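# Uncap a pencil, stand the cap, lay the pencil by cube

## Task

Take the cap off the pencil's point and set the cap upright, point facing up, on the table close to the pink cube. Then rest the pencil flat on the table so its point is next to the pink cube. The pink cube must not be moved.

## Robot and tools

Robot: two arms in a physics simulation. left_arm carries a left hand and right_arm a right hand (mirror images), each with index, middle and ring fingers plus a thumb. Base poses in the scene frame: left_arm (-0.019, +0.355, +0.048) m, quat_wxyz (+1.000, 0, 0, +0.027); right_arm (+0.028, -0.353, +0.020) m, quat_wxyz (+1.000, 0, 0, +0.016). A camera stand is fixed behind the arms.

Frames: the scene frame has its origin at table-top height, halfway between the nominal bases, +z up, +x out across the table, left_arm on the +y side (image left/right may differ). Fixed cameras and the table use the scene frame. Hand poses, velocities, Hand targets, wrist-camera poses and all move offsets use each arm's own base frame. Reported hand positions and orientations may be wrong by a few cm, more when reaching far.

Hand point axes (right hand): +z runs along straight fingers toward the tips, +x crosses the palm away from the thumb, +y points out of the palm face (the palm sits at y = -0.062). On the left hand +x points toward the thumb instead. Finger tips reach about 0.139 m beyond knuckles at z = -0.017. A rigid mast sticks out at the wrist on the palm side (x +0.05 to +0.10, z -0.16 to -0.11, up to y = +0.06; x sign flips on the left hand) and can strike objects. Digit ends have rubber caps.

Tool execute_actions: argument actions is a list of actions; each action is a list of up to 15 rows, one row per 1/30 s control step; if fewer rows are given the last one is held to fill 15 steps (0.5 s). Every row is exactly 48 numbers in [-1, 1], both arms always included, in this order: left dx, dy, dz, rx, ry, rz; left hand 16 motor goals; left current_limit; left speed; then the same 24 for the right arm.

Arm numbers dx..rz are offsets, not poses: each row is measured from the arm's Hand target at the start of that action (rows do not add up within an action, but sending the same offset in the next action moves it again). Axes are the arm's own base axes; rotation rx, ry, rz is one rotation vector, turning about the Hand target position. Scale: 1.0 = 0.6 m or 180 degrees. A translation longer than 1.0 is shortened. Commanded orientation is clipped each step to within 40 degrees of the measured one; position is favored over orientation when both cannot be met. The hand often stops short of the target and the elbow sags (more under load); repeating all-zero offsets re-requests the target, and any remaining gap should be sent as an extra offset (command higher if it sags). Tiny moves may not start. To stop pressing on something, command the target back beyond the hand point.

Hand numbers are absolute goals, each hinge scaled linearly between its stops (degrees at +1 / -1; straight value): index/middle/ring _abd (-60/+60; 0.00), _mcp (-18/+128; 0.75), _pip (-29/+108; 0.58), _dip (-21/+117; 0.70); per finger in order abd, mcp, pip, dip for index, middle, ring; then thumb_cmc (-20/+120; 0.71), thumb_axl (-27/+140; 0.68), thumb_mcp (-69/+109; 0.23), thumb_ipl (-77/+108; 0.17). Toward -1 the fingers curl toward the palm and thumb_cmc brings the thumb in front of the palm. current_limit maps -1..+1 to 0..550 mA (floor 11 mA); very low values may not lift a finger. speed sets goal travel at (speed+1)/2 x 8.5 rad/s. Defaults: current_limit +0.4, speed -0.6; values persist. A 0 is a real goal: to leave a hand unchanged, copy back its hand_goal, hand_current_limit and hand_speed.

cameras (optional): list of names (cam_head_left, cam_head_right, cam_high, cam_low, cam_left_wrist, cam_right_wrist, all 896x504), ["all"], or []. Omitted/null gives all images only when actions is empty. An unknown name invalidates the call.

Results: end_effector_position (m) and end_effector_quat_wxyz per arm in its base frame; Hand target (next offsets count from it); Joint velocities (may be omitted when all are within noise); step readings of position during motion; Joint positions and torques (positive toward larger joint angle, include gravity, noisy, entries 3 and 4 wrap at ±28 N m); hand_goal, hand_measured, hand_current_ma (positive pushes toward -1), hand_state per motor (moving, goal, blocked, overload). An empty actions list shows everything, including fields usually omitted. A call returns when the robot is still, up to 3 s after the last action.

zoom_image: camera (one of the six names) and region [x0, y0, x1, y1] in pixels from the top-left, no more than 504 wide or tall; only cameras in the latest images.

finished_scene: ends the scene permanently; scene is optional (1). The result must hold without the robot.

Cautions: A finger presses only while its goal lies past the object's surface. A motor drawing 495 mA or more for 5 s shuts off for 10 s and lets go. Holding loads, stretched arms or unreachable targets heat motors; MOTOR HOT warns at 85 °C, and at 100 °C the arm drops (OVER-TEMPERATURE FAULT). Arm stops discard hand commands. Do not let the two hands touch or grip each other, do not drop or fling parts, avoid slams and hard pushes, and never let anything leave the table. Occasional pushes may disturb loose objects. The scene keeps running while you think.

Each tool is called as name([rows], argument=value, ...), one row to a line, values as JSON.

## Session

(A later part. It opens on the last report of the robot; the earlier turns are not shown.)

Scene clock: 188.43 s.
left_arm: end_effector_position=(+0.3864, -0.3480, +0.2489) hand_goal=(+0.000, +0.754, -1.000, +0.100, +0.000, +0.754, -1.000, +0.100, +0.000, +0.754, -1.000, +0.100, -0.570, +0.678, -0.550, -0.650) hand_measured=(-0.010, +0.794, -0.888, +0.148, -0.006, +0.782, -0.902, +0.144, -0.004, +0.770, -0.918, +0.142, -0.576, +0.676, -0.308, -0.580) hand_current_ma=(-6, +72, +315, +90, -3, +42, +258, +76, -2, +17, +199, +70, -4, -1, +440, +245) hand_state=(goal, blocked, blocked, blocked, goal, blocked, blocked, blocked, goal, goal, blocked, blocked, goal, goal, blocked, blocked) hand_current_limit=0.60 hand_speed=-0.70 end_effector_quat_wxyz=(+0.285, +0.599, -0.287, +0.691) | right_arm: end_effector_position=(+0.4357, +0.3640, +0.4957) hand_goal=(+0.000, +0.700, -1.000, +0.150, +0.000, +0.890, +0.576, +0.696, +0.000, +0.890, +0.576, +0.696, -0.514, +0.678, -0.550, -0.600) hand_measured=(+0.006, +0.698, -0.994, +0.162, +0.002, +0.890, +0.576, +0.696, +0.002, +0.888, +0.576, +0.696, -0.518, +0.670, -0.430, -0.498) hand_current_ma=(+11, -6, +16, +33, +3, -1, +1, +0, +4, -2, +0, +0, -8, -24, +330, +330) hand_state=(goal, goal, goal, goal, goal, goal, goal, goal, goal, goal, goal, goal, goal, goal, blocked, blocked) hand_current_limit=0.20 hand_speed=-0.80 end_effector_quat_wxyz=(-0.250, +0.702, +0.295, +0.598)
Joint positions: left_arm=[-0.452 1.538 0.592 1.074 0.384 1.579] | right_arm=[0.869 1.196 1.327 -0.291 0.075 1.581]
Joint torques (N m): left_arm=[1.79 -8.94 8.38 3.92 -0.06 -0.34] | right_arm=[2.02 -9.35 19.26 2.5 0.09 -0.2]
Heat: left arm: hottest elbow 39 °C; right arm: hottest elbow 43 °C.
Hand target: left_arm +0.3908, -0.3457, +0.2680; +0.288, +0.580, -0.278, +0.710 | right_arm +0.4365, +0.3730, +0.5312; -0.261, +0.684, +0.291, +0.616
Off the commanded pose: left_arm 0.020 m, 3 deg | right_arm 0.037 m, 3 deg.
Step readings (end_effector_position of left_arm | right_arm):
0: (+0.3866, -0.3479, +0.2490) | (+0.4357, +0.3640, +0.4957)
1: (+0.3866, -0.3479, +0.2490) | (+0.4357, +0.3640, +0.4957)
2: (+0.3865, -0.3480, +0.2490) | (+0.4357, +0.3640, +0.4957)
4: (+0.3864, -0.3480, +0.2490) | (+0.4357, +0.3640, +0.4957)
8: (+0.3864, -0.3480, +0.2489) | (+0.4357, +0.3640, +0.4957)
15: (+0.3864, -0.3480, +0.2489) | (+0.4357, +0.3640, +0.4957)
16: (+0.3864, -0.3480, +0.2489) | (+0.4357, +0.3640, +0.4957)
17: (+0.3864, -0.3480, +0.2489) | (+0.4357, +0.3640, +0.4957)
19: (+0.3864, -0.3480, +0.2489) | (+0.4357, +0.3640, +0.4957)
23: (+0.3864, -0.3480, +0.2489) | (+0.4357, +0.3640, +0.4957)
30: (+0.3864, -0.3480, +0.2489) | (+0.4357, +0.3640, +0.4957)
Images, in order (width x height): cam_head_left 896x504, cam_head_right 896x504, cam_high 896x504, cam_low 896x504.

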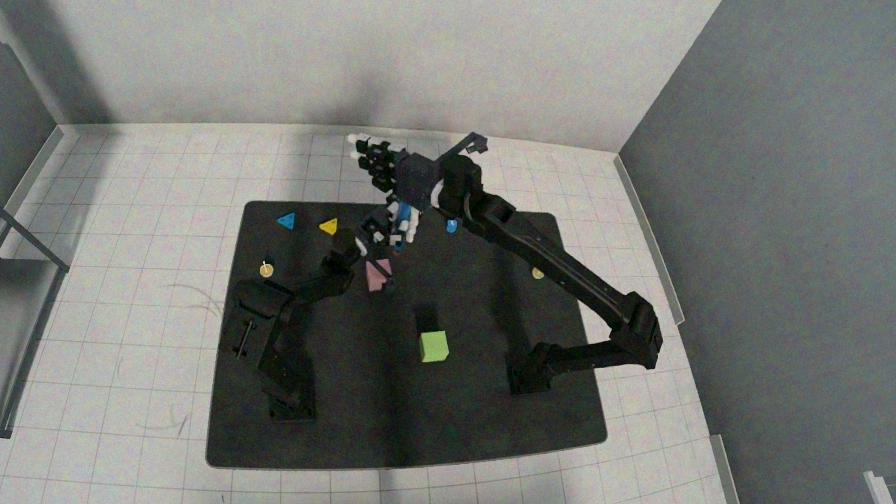

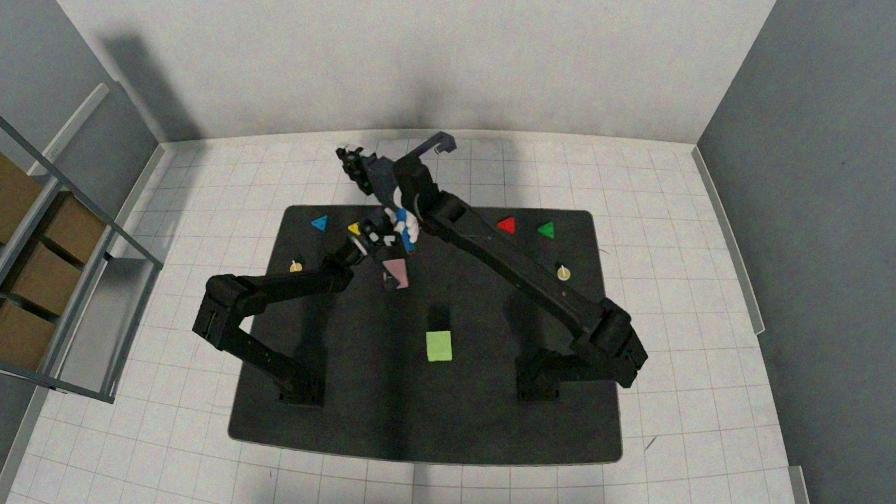

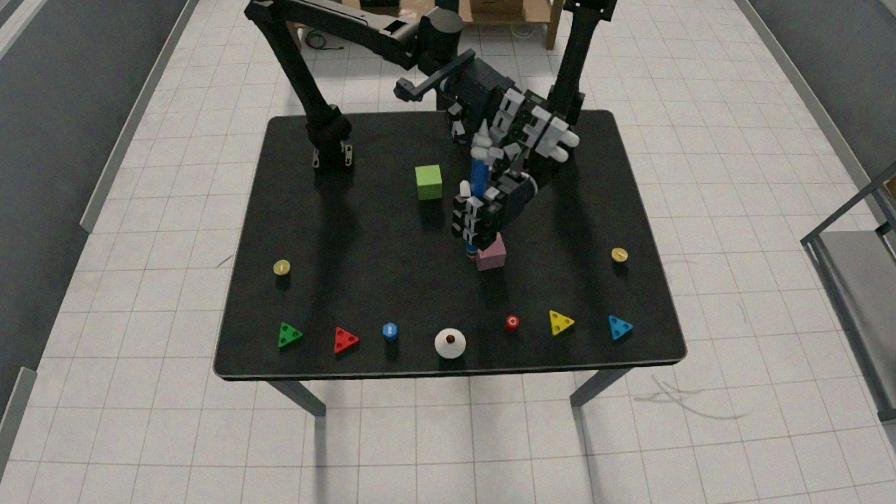

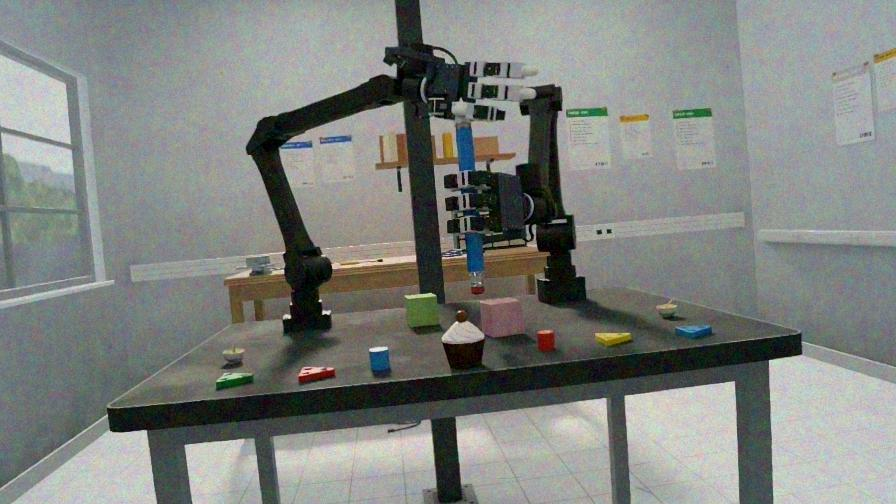

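execute_actions(actions=[])

zoom_image(camera="cam_head_left", region=[360, 170, 460, 270])

zoom_image(camera="cam_head_right", region=[360, 170, 460, 270])

zoom_image(camera="cam_high", region=[455, 100, 515, 160])

zoom_image(camera="cam_low", region=[430, 80, 490, 140])

Scene clock: 194.43 s.
left_arm: end_effector_position=(+0.3864, -0.3480, +0.2489) hand_goal=(+0.000, +0.754, -1.000, +0.100, +0.000, +0.754, -1.000, +0.100, +0.000, +0.754, -1.000, +0.100, -0.570, +0.678, -0.550, -0.650) hand_measured=(-0.010, +0.794, -0.888, +0.148, -0.006, +0.782, -0.902, +0.144, -0.004, +0.770, -0.918, +0.142, -0.576, +0.676, -0.308, -0.580) hand_current_ma=(-6, +72, +315, +90, -3, +42, +258, +76, -2, +17, +199, +70, -4, -1, +440, +245) hand_state=(goal, blocked, blocked, blocked, goal, blocked, blocked, blocked, goal, goal, blocked, blocked, goal, goal, blocked, blocked) hand_current_limit=0.60 hand_speed=-0.70 end_effector_quat_wxyz=(+0.285, +0.599, -0.287, +0.691) | right_arm: end_effector_position=(+0.4357, +0.3640, +0.4957) hand_goal=(+0.000, +0.700, -1.000, +0.150, +0.000, +0.890, +0.576, +0.696, +0.000, +0.890, +0.576, +0.696, -0.514, +0.678, -0.550, -0.600) hand_measured=(+0.006, +0.698, -0.994, +0.162, +0.002, +0.890, +0.576, +0.696, +0.002, +0.888, +0.576, +0.696, -0.518, +0.670, -0.430, -0.498) hand_current_ma=(+11, -6, +16, +33, +3, -1, +1, +0, +4, -2, +0, +0, -8, -24, +330, +330) hand_state=(goal, goal, goal, goal, goal, goal, goal, goal, goal, goal, goal, goal, goal, goal, blocked, blocked) hand_current_limit=0.20 hand_speed=-0.80 end_effector_quat_wxyz=(-0.250, +0.702, +0.295, +0.598)
Joint positions: left_arm=[-0.452 1.538 0.592 1.074 0.384 1.579] | right_arm=[0.869 1.196 1.327 -0.291 0.075 1.581]
Joint velocities: within noise
Joint torques (N m): left_arm=[2.02 -9.05 8.53 4.07 -0.15 -0.31] | right_arm=[2.02 -9.41 19.26 2.5 0.08 -0.19]
Heat: left arm: hottest elbow 38 °C; right arm: hottest elbow 43 °C.
Hand target: left_arm +0.3908, -0.3457, +0.2680; +0.288, +0.580, -0.278, +0.710 | right_arm +0.4365, +0.3730, +0.5312; -0.261, +0.684, +0.291, +0.616
Off the commanded pose: left_arm 0.020 m, 3 deg | right_arm 0.037 m, 3 deg.

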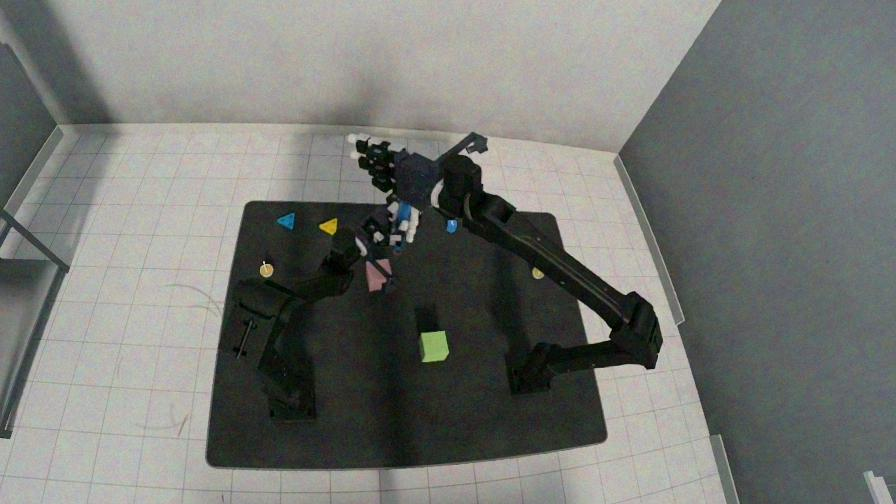

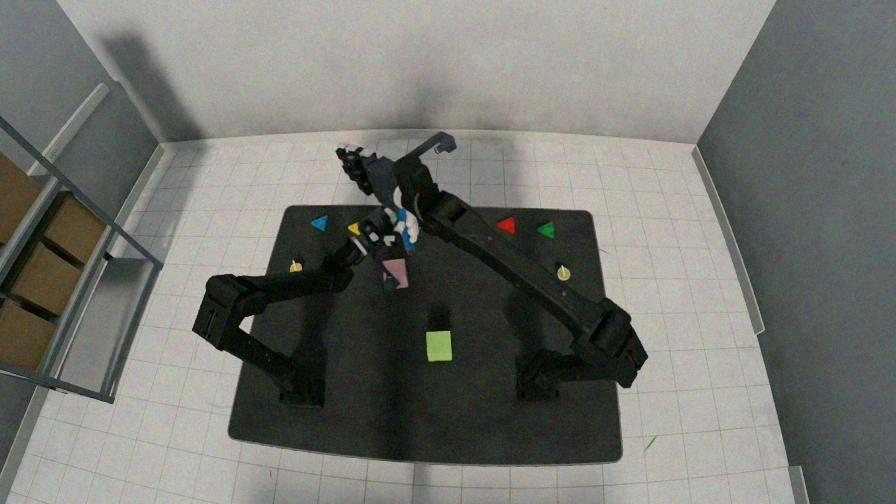

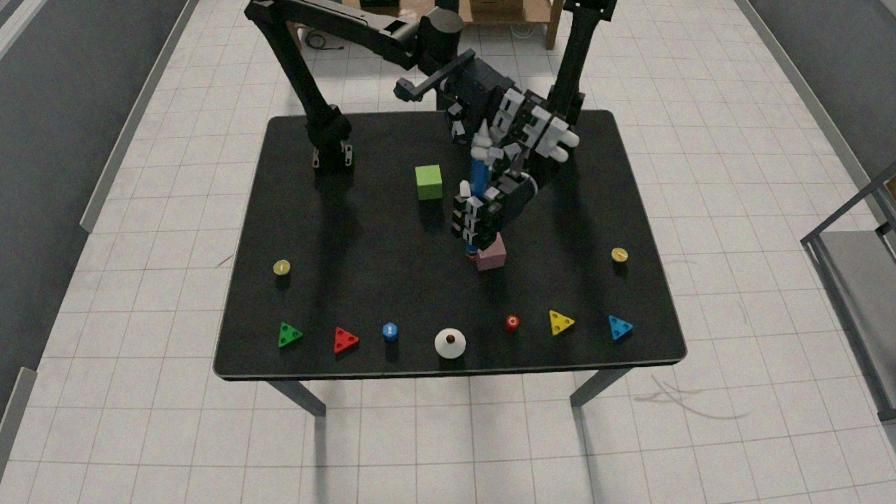

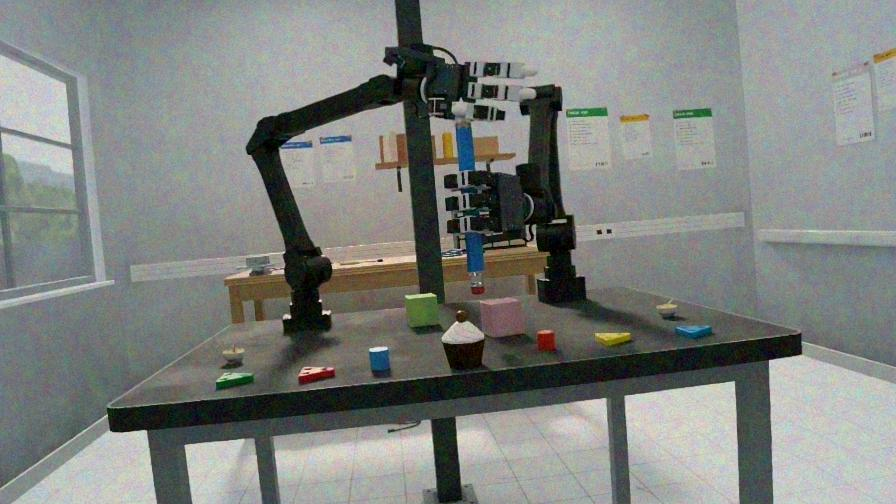

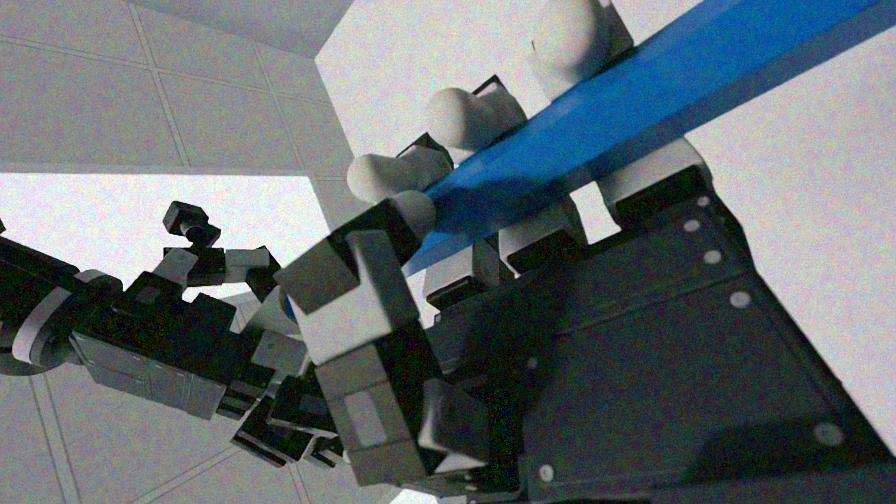

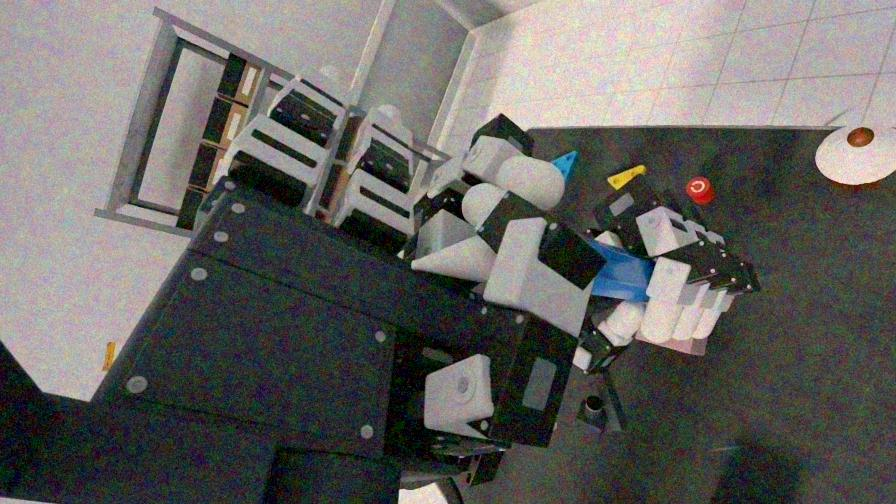

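Scaled by 5.040.

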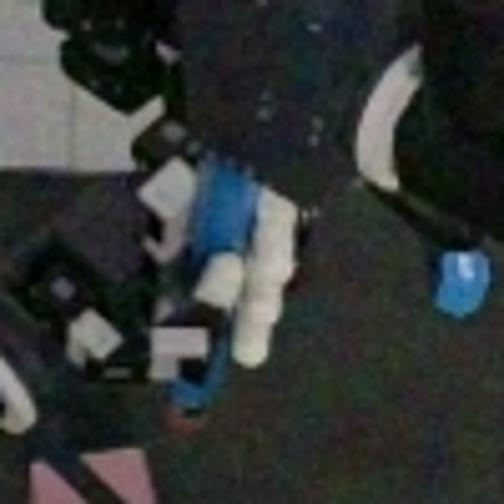

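Scaled by 5.040.

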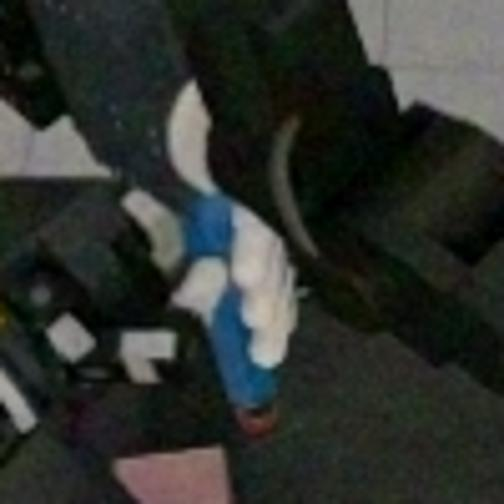

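Scaled by 8.400.

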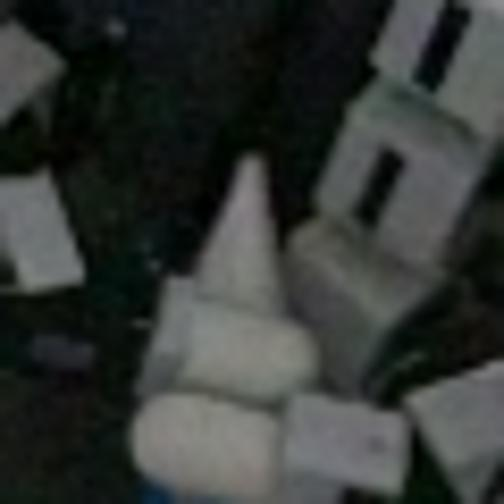

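Scaled by 8.400.

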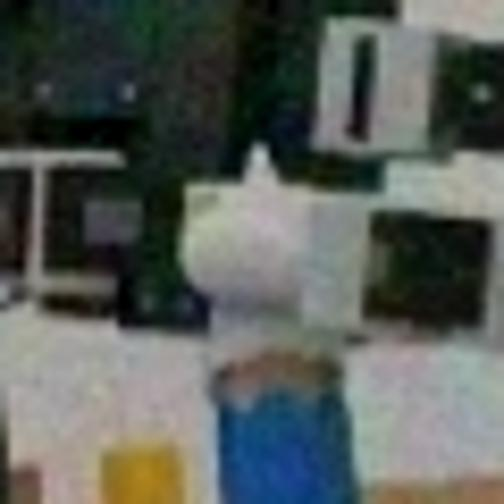

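execute_actions([
  [[0,0,0,0,0,0,0,0.754,-1,0.1,0,0.754,-1,0.1,0,0.754,-1,0.1,-0.571,0.678,-0.55,-0.65,0.6,-0.7,0,0,0,0,0,0,0,0.75,-0.4,0.6,0,0.89,0.576,0.696,0,0.89,0.576,0.696,-0.514,0.678,-0.1,-0.1,0.2,-0.7]],
  [[0,0,0,0,0,0,0,0.754,-1,0.1,0,0.754,-1,0.1,0,0.754,-1,0.1,-0.571,0.678,-0.55,-0.65,0.6,-0.7,0,0,0,0,0,0,0,0.75,-0.4,0.6,0,0.89,0.576,0.696,0,0.89,0.576,0.696,-0.514,0.678,-0.1,-0.1,0.2,-0.7]],
], cameras=["cam_low","cam_high","cam_right_wrist"])

zoom_image(camera="cam_high", region=[455, 100, 515, 160])

zoom_image(camera="cam_low", region=[430, 80, 490, 140])

Scene clock: 197.57 s.
left_arm: end_effector_position=(+0.3864, -0.3480, +0.2489) hand_goal=(+0.000, +0.754, -1.000, +0.100, +0.000, +0.754, -1.000, +0.100, +0.000, +0.754, -1.000, +0.100, -0.570, +0.678, -0.550, -0.650) hand_measured=(-0.010, +0.794, -0.888, +0.148, -0.006, +0.782, -0.902, +0.144, -0.004, +0.770, -0.918, +0.142, -0.576, +0.676, -0.308, -0.580) hand_current_ma=(-6, +72, +315, +90, -3, +42, +258, +76, -2, +17, +198, +70, -4, -1, +440, +245) hand_state=(goal, blocked, blocked, blocked, goal, blocked, blocked, blocked, goal, goal, blocked, blocked, goal, goal, blocked, blocked) hand_current_limit=0.60 hand_speed=-0.70 end_effector_quat_wxyz=(+0.285, +0.599, -0.287, +0.691) | right_arm: end_effector_position=(+0.4357, +0.3640, +0.4957) hand_goal=(+0.000, +0.750, -0.400, +0.600, +0.000, +0.890, +0.576, +0.696, +0.000, +0.890, +0.576, +0.696, -0.514, +0.678, -0.100, -0.100) hand_measured=(+0.006, +0.748, -0.402, +0.598, +0.002, +0.890, +0.576, +0.696, +0.002, +0.888, +0.576, +0.696, -0.508, +0.680, -0.102, -0.102) hand_current_ma=(+10, -3, -4, -4, +3, -1, +1, +0, +4, -2, +0, +0, +12, +3, -7, -5) hand_state=(goal, goal, goal, goal, goal, goal, goal, goal, goal, goal, goal, goal, goal, goal, goal, goal) hand_current_limit=0.20 hand_speed=-0.70 end_effector_quat_wxyz=(-0.250, +0.702, +0.295, +0.598)
Joint positions: left_arm=[-0.452 1.538 0.592 1.074 0.384 1.579] | right_arm=[0.869 1.196 1.327 -0.291 0.075 1.581]
Joint torques (N m): left_arm=[2.26 -9.41 8.58 4.11 -0.11 -0.3] | right_arm=[1.96 -9.29 19.26 2.51 0.1 -0.22]
Heat: left arm: hottest elbow 38 °C; right arm: hottest elbow 44 °C.
Hand target: left_arm +0.3907, -0.3457, +0.2680; +0.288, +0.580, -0.278, +0.709 | right_arm +0.4366, +0.3730, +0.5312; -0.261, +0.684, +0.291, +0.616
Off the commanded pose: left_arm 0.020 m, 3 deg | right_arm 0.037 m, 3 deg.
Step readings (end_effector_position of left_arm | right_arm):
0: (+0.3864, -0.3480, +0.2489) | (+0.4357, +0.3640, +0.4957)
1: (+0.3864, -0.3480, +0.2489) | (+0.4357, +0.3640, +0.4957)
2: (+0.3864, -0.3480, +0.2489) | (+0.4357, +0.3640, +0.4957)
4: (+0.3864, -0.3480, +0.2489) | (+0.4357, +0.3640, +0.4957)
8: (+0.3864, -0.3480, +0.2489) | (+0.4357, +0.3640, +0.4957)
15: (+0.3864, -0.3480, +0.2489) | (+0.4357, +0.3640, +0.4957)
16: (+0.3864, -0.3480, +0.2489) | (+0.4357, +0.3640, +0.4957)
17: (+0.3864, -0.3480, +0.2489) | (+0.4357, +0.3640, +0.4957)
19: (+0.3864, -0.3480, +0.2489) | (+0.4357, +0.3640, +0.4957)
23: (+0.3864, -0.3480, +0.2489) | (+0.4357, +0.3640, +0.4957)
30: (+0.3864, -0.3480, +0.2489) | (+0.4357, +0.3640, +0.4957)
Images, in order (width x height): cam_high 896x504, cam_low 896x504, cam_right_wrist 896x504.

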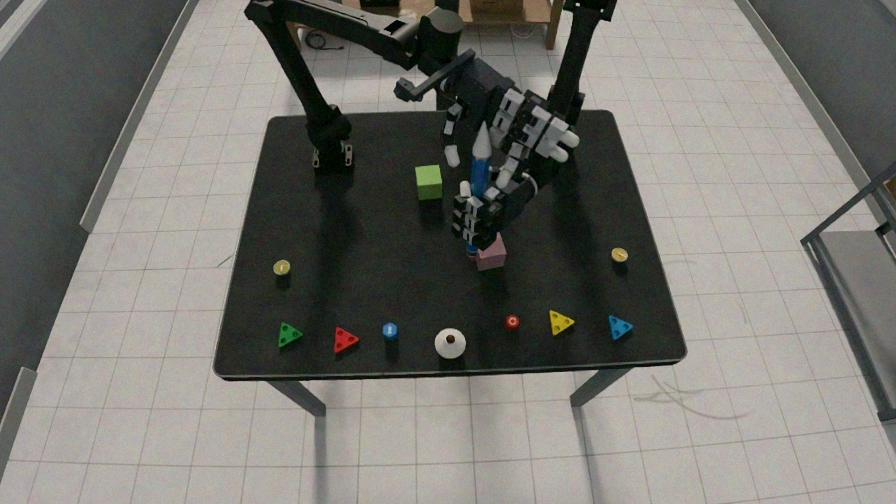

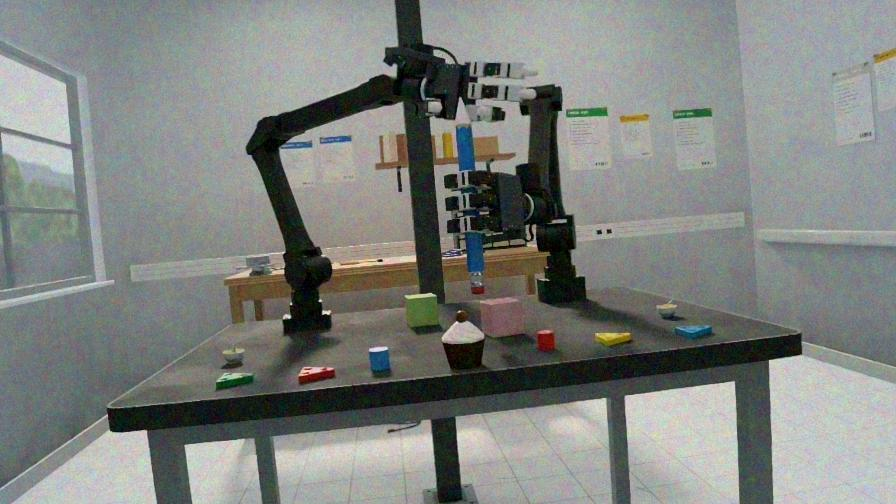

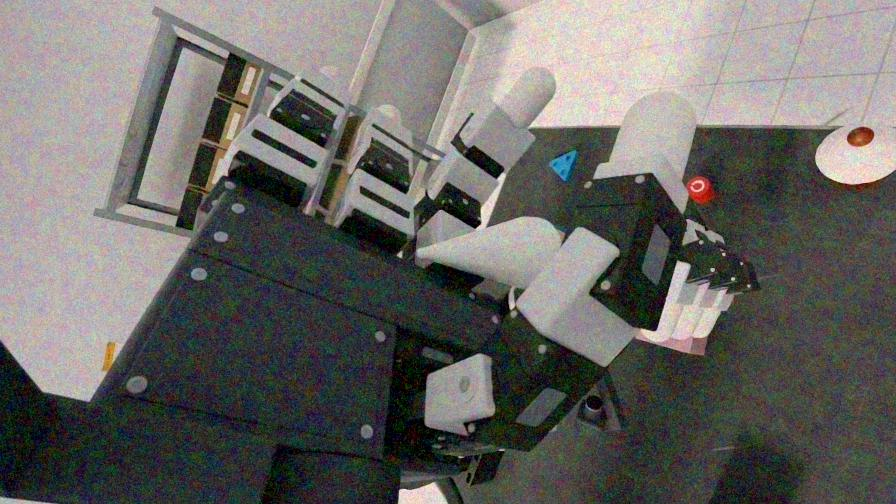

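Scaled by 8.400.

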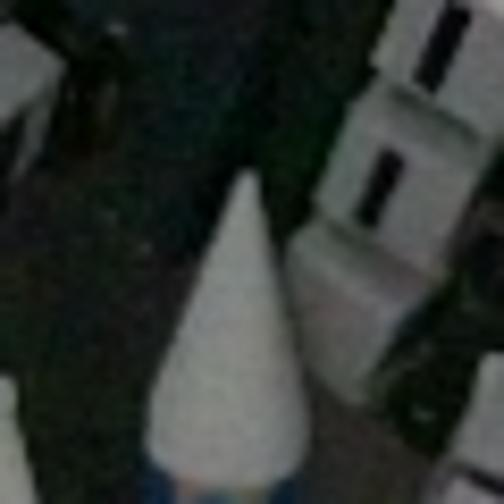

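Scaled by 8.400.

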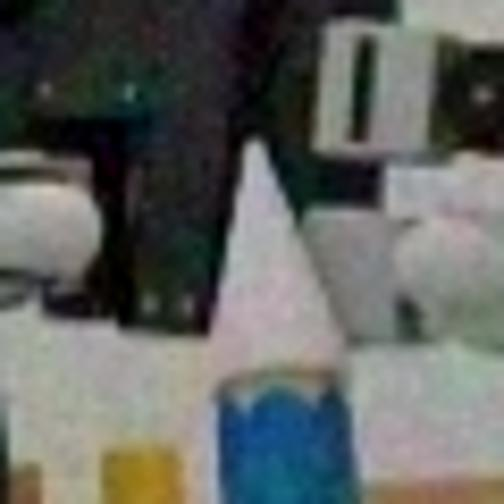

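execute_actions([
  [[0,0,0,0,0,0,0,0.754,-1,0.1,0,0.754,-1,0.1,0,0.754,-1,0.1,-0.571,0.678,-0.55,-0.65,0.6,-0.7,-0.0444,-0.0452,0,0,0,0,0,0.75,-0.4,0.6,0,0.89,0.576,0.696,0,0.89,0.576,0.696,-0.514,0.678,-0.1,-0.1,0.2,-0.7]],
  [[0,0,0,0,0,0,0,0.754,-1,0.1,0,0.754,-1,0.1,0,0.754,-1,0.1,-0.571,0.678,-0.55,-0.65,0.6,-0.7,0,0,0,0,0,0,0,0.75,-0.4,0.6,0,0.89,0.576,0.696,0,0.89,0.576,0.696,-0.514,0.678,-0.1,-0.1,0.2,-0.7]],
], cameras=["cam_low","cam_high","cam_right_wrist"])

zoom_image(camera="cam_high", region=[455, 100, 515, 160])

zoom_image(camera="cam_low", region=[430, 80, 490, 140])

Scene clock: 207.63 s.
left_arm: end_effector_position=(+0.3864, -0.3480, +0.2489) hand_goal=(+0.000, +0.754, -1.000, +0.100, +0.000, +0.754, -1.000, +0.100, +0.000, +0.754, -1.000, +0.100, -0.570, +0.678, -0.550, -0.650) hand_measured=(-0.010, +0.794, -0.888, +0.148, -0.006, +0.782, -0.902, +0.144, -0.004, +0.770, -0.918, +0.142, -0.576, +0.676, -0.308, -0.580) hand_current_ma=(-6, +72, +315, +90, -3, +42, +258, +76, -2, +17, +198, +70, -4, -1, +440, +245) hand_state=(goal, blocked, blocked, blocked, goal, blocked, blocked, blocked, goal, goal, blocked, blocked, goal, goal, blocked, blocked) hand_current_limit=0.60 hand_speed=-0.70 end_effector_quat_wxyz=(+0.285, +0.599, -0.287, +0.691) | right_arm: end_effector_position=(+0.4134, +0.3416, +0.5347) hand_goal=(+0.000, +0.750, -0.400, +0.600, +0.000, +0.890, +0.576, +0.696, +0.000, +0.890, +0.576, +0.696, -0.514, +0.678, -0.100, -0.100) hand_measured=(+0.006, +0.748, -0.402, +0.598, +0.002, +0.890, +0.576, +0.696, +0.002, +0.888, +0.576, +0.696, -0.508, +0.680, -0.102, -0.102) hand_current_ma=(+10, -3, -4, -4, +3, -1, +1, +0, +4, -2, +0, +0, +13, +3, -5, -5) hand_state=(goal, goal, goal, goal, goal, goal, goal, goal, goal, goal, goal, goal, goal, goal, goal, goal) hand_current_limit=0.20 hand_speed=-0.70 end_effector_quat_wxyz=(-0.262, +0.682, +0.285, +0.621)
Joint positions: left_arm=[-0.452 1.538 0.592 1.074 0.384 1.579] | right_arm=[0.877 1.116 1.327 -0.303 0.082 1.581]
Joint torques (N m): left_arm=[1.61 -9.47 8.66 4.14 -0.1 -0.34] | right_arm=[2.02 -8.94 13.04 2.04 0.11 -0.2]
Heat: left arm: hottest elbow 38 °C; right arm: hottest elbow 44 °C.
Hand target: left_arm +0.3907, -0.3457, +0.2680; +0.288, +0.580, -0.278, +0.709 | right_arm +0.4099, +0.3459, +0.5313; -0.261, +0.684, +0.291, +0.616
Off the commanded pose: left_arm 0.020 m, 3 deg | right_arm 0.007 m, 1 deg.
Step readings (end_effector_position of left_arm | right_arm):
0: (+0.3864, -0.3480, +0.2489) | (+0.4357, +0.3640, +0.4957)
1: (+0.3864, -0.3480, +0.2489) | (+0.4357, +0.3640, +0.4957)
2: (+0.3864, -0.3480, +0.2489) | (+0.4355, +0.3640, +0.4959)
4: (+0.3864, -0.3480, +0.2489) | (+0.4338, +0.3629, +0.4982)
8: (+0.3864, -0.3480, +0.2489) | (+0.4268, +0.3554, +0.5107)
15: (+0.3864, -0.3480, +0.2489) | (+0.4144, +0.3417, +0.5348)
16: (+0.3864, -0.3480, +0.2489) | (+0.4139, +0.3414, +0.5356)
17: (+0.3864, -0.3480, +0.2489) | (+0.4137, +0.3414, +0.5356)
19: (+0.3864, -0.3480, +0.2489) | (+0.4136, +0.3416, +0.5353)
23: (+0.3864, -0.3480, +0.2489) | (+0.4134, +0.3416, +0.5347)
30: (+0.3864, -0.3480, +0.2489) | (+0.4134, +0.3416, +0.5347)
Images, in order (width x height): cam_high 896x504, cam_low 896x504, cam_right_wrist 896x504.

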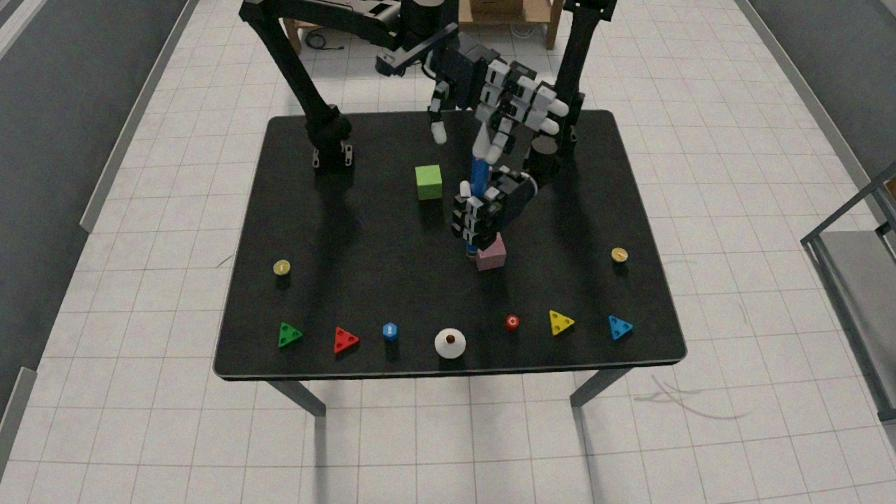

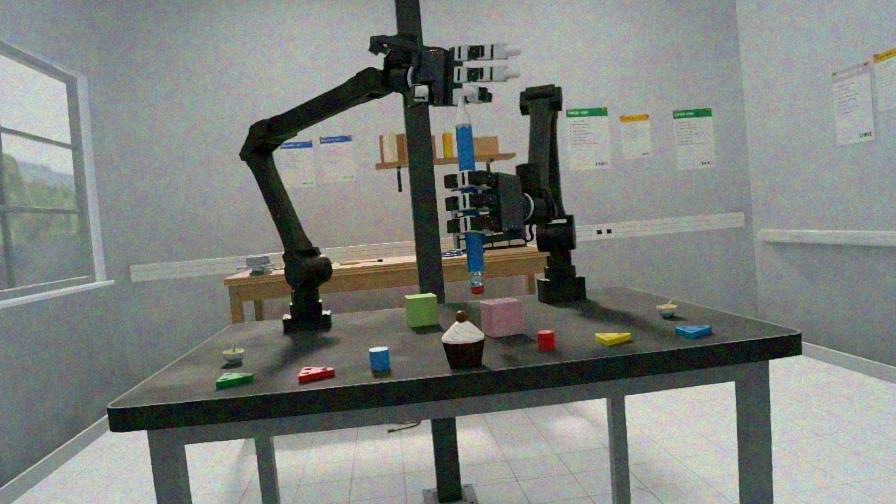

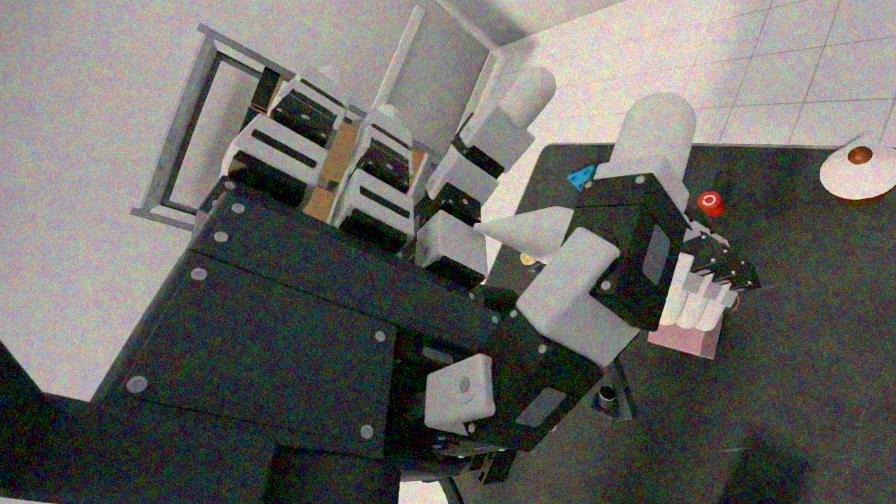

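Scaled by 8.400.

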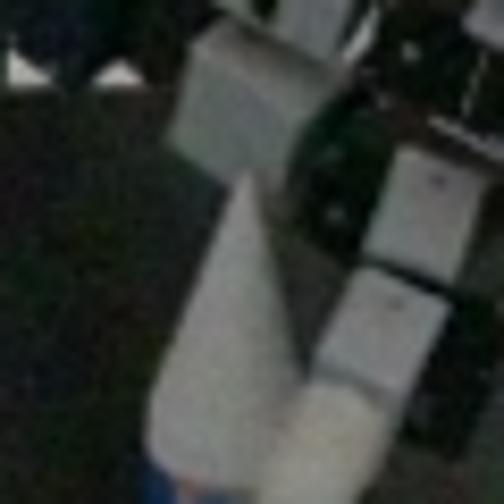

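Scaled by 8.400.

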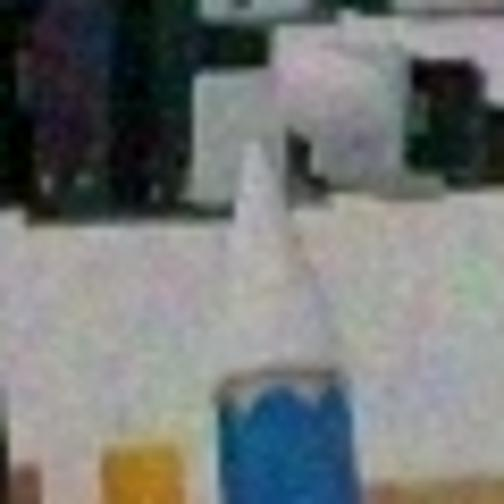

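execute_actions([
  [[0,0,0,0,0,0,0,0.754,-1,0.1,0,0.754,-1,0.1,0,0.754,-1,0.1,-0.571,0.678,-0.55,-0.65,0.6,-0.7,-0.0093,-0.0133,-0.0567,0,0,0,0,0.75,-0.4,0.6,0,0.89,0.576,0.696,0,0.89,0.576,0.696,-0.514,0.678,-0.1,-0.1,0.2,-0.7]],
  [[0,0,0,0,0,0,0,0.754,-1,0.1,0,0.754,-1,0.1,0,0.754,-1,0.1,-0.571,0.678,-0.55,-0.65,0.6,-0.7,0,0,0,0,0,0,0,0.75,-0.4,0.6,0,0.89,0.576,0.696,0,0.89,0.576,0.696,-0.514,0.678,-0.1,-0.1,0.2,-0.7]],
], cameras=["cam_low","cam_high","cam_right_wrist"])

zoom_image(camera="cam_high", region=[455, 100, 515, 160])

zoom_image(camera="cam_low", region=[430, 80, 490, 140])

Scene clock: 210.47 s.
left_arm: end_effector_position=(+0.3855, -0.3479, +0.2474) hand_goal=(+0.000, +0.754, -1.000, +0.100, +0.000, +0.754, -1.000, +0.100, +0.000, +0.754, -1.000, +0.100, -0.570, +0.678, -0.550, -0.650) hand_measured=(-0.010, +0.794, -0.888, +0.148, -0.006, +0.782, -0.902, +0.144, -0.004, +0.770, -0.918, +0.142, -0.576, +0.676, -0.308, -0.580) hand_current_ma=(-6, +72, +315, +90, -3, +42, +258, +76, -2, +17, +197, +70, -4, -1, +440, +245) hand_state=(goal, blocked, blocked, blocked, goal, blocked, blocked, blocked, goal, goal, blocked, blocked, goal, goal, blocked, blocked) hand_current_limit=0.60 hand_speed=-0.70 end_effector_quat_wxyz=(+0.285, +0.599, -0.289, +0.690) | right_arm: end_effector_position=(+0.4101, +0.3383, +0.4953) hand_goal=(+0.000, +0.750, -0.400, +0.600, +0.000, +0.890, +0.576, +0.696, +0.000, +0.890, +0.576, +0.696, -0.514, +0.678, -0.100, -0.100) hand_measured=(+0.000, +0.754, -0.398, +0.598, +0.002, +0.890, +0.576, +0.696, +0.002, +0.888, +0.576, +0.696, -0.508, +0.680, -0.102, -0.102) hand_current_ma=(+0, +9, +4, -4, +4, -1, +1, +0, +5, -2, +0, +0, +15, +3, -5, -5) hand_state=(goal, goal, goal, goal, goal, goal, goal, goal, goal, goal, goal, goal, goal, goal, goal, goal) hand_current_limit=0.20 hand_speed=-0.70 end_effector_quat_wxyz=(-0.256, +0.691, +0.290, +0.610)
Joint positions: left_arm=[-0.452 1.539 0.59 1.074 0.386 1.582] | right_arm=[0.877 1.093 1.226 -0.256 0.082 1.581]
Joint torques (N m): left_arm=[2.32 -9.64 8.58 4.07 -0.25 -0.35] | right_arm=[1.79 -9.93 11.56 3.23 0.05 -0.2]
Heat: left arm: hottest elbow 38 °C; right arm: hottest elbow 44 °C.
Hand target: left_arm +0.3907, -0.3457, +0.2681; +0.288, +0.580, -0.278, +0.710 | right_arm +0.4043, +0.3378, +0.4973; -0.261, +0.684, +0.291, +0.616
Off the commanded pose: left_arm 0.021 m, 3 deg | right_arm 0.006 m, 1 deg.
Step readings (end_effector_position of left_arm | right_arm):
0: (+0.3864, -0.3480, +0.2489) | (+0.4134, +0.3416, +0.5347)
1: (+0.3864, -0.3480, +0.2489) | (+0.4134, +0.3416, +0.5347)
2: (+0.3864, -0.3480, +0.2489) | (+0.4135, +0.3418, +0.5323)
4: (+0.3864, -0.3480, +0.2489) | (+0.4122, +0.3402, +0.5252)
8: (+0.3864, -0.3480, +0.2488) | (+0.4097, +0.3373, +0.5006)
15: (+0.3855, -0.3479, +0.2474) | (+0.4101, +0.3383, +0.4953)
16: (+0.3855, -0.3479, +0.2474) | (+0.4101, +0.3383, +0.4953)
17: (+0.3855, -0.3479, +0.2474) | (+0.4101, +0.3383, +0.4953)
19: (+0.3855, -0.3479, +0.2474) | (+0.4101, +0.3383, +0.4953)
23: (+0.3855, -0.3479, +0.2474) | (+0.4101, +0.3383, +0.4953)
30: (+0.3855, -0.3479, +0.2474) | (+0.4101, +0.3383, +0.4953)
Images, in order (width x height): cam_high 896x504, cam_low 896x504, cam_right_wrist 896x504.

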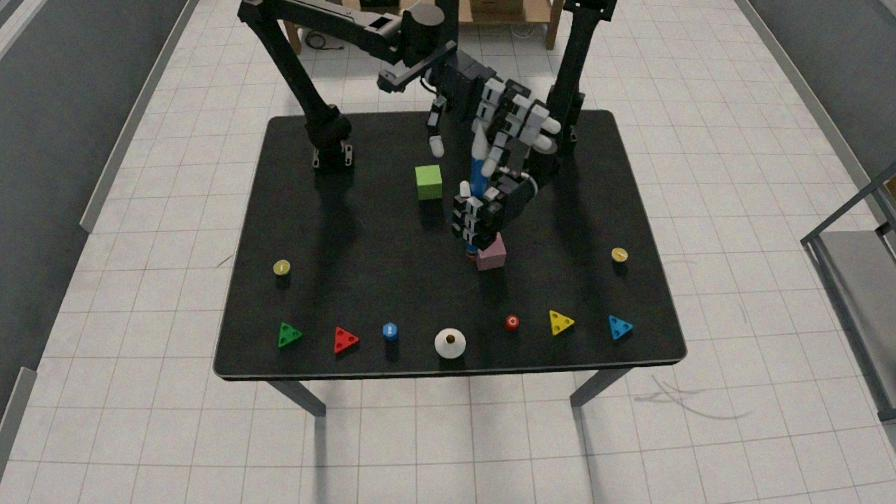

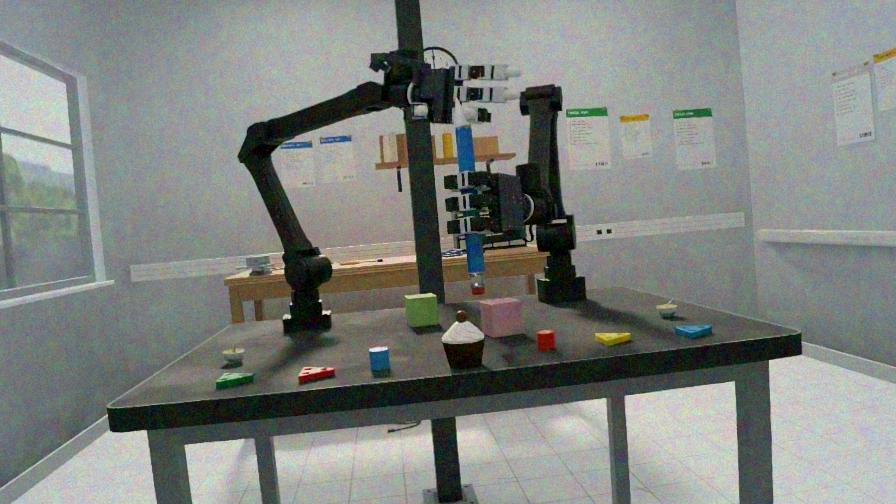

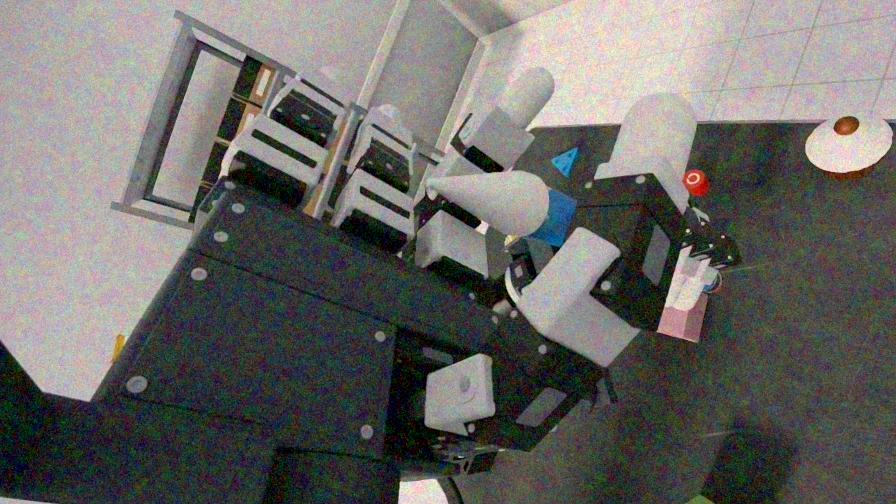

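Scaled by 8.400.

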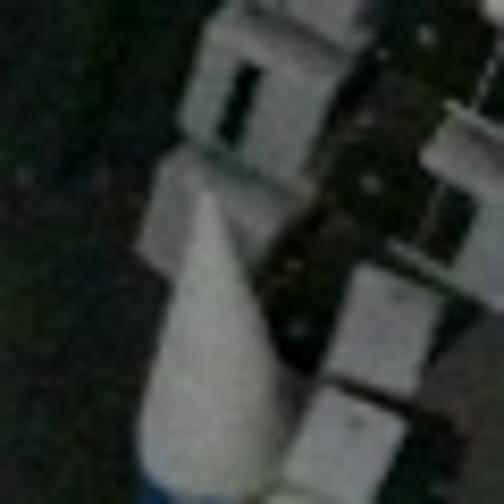

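Scaled by 8.400.

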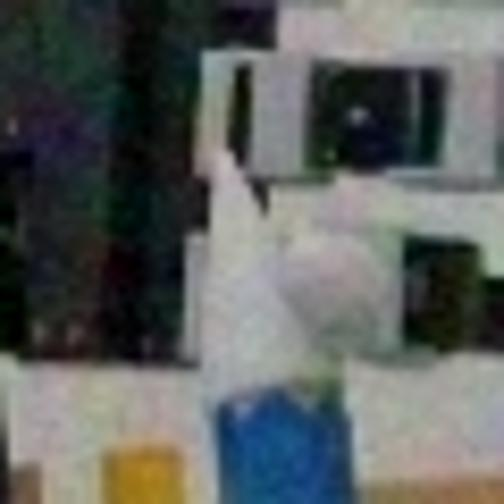

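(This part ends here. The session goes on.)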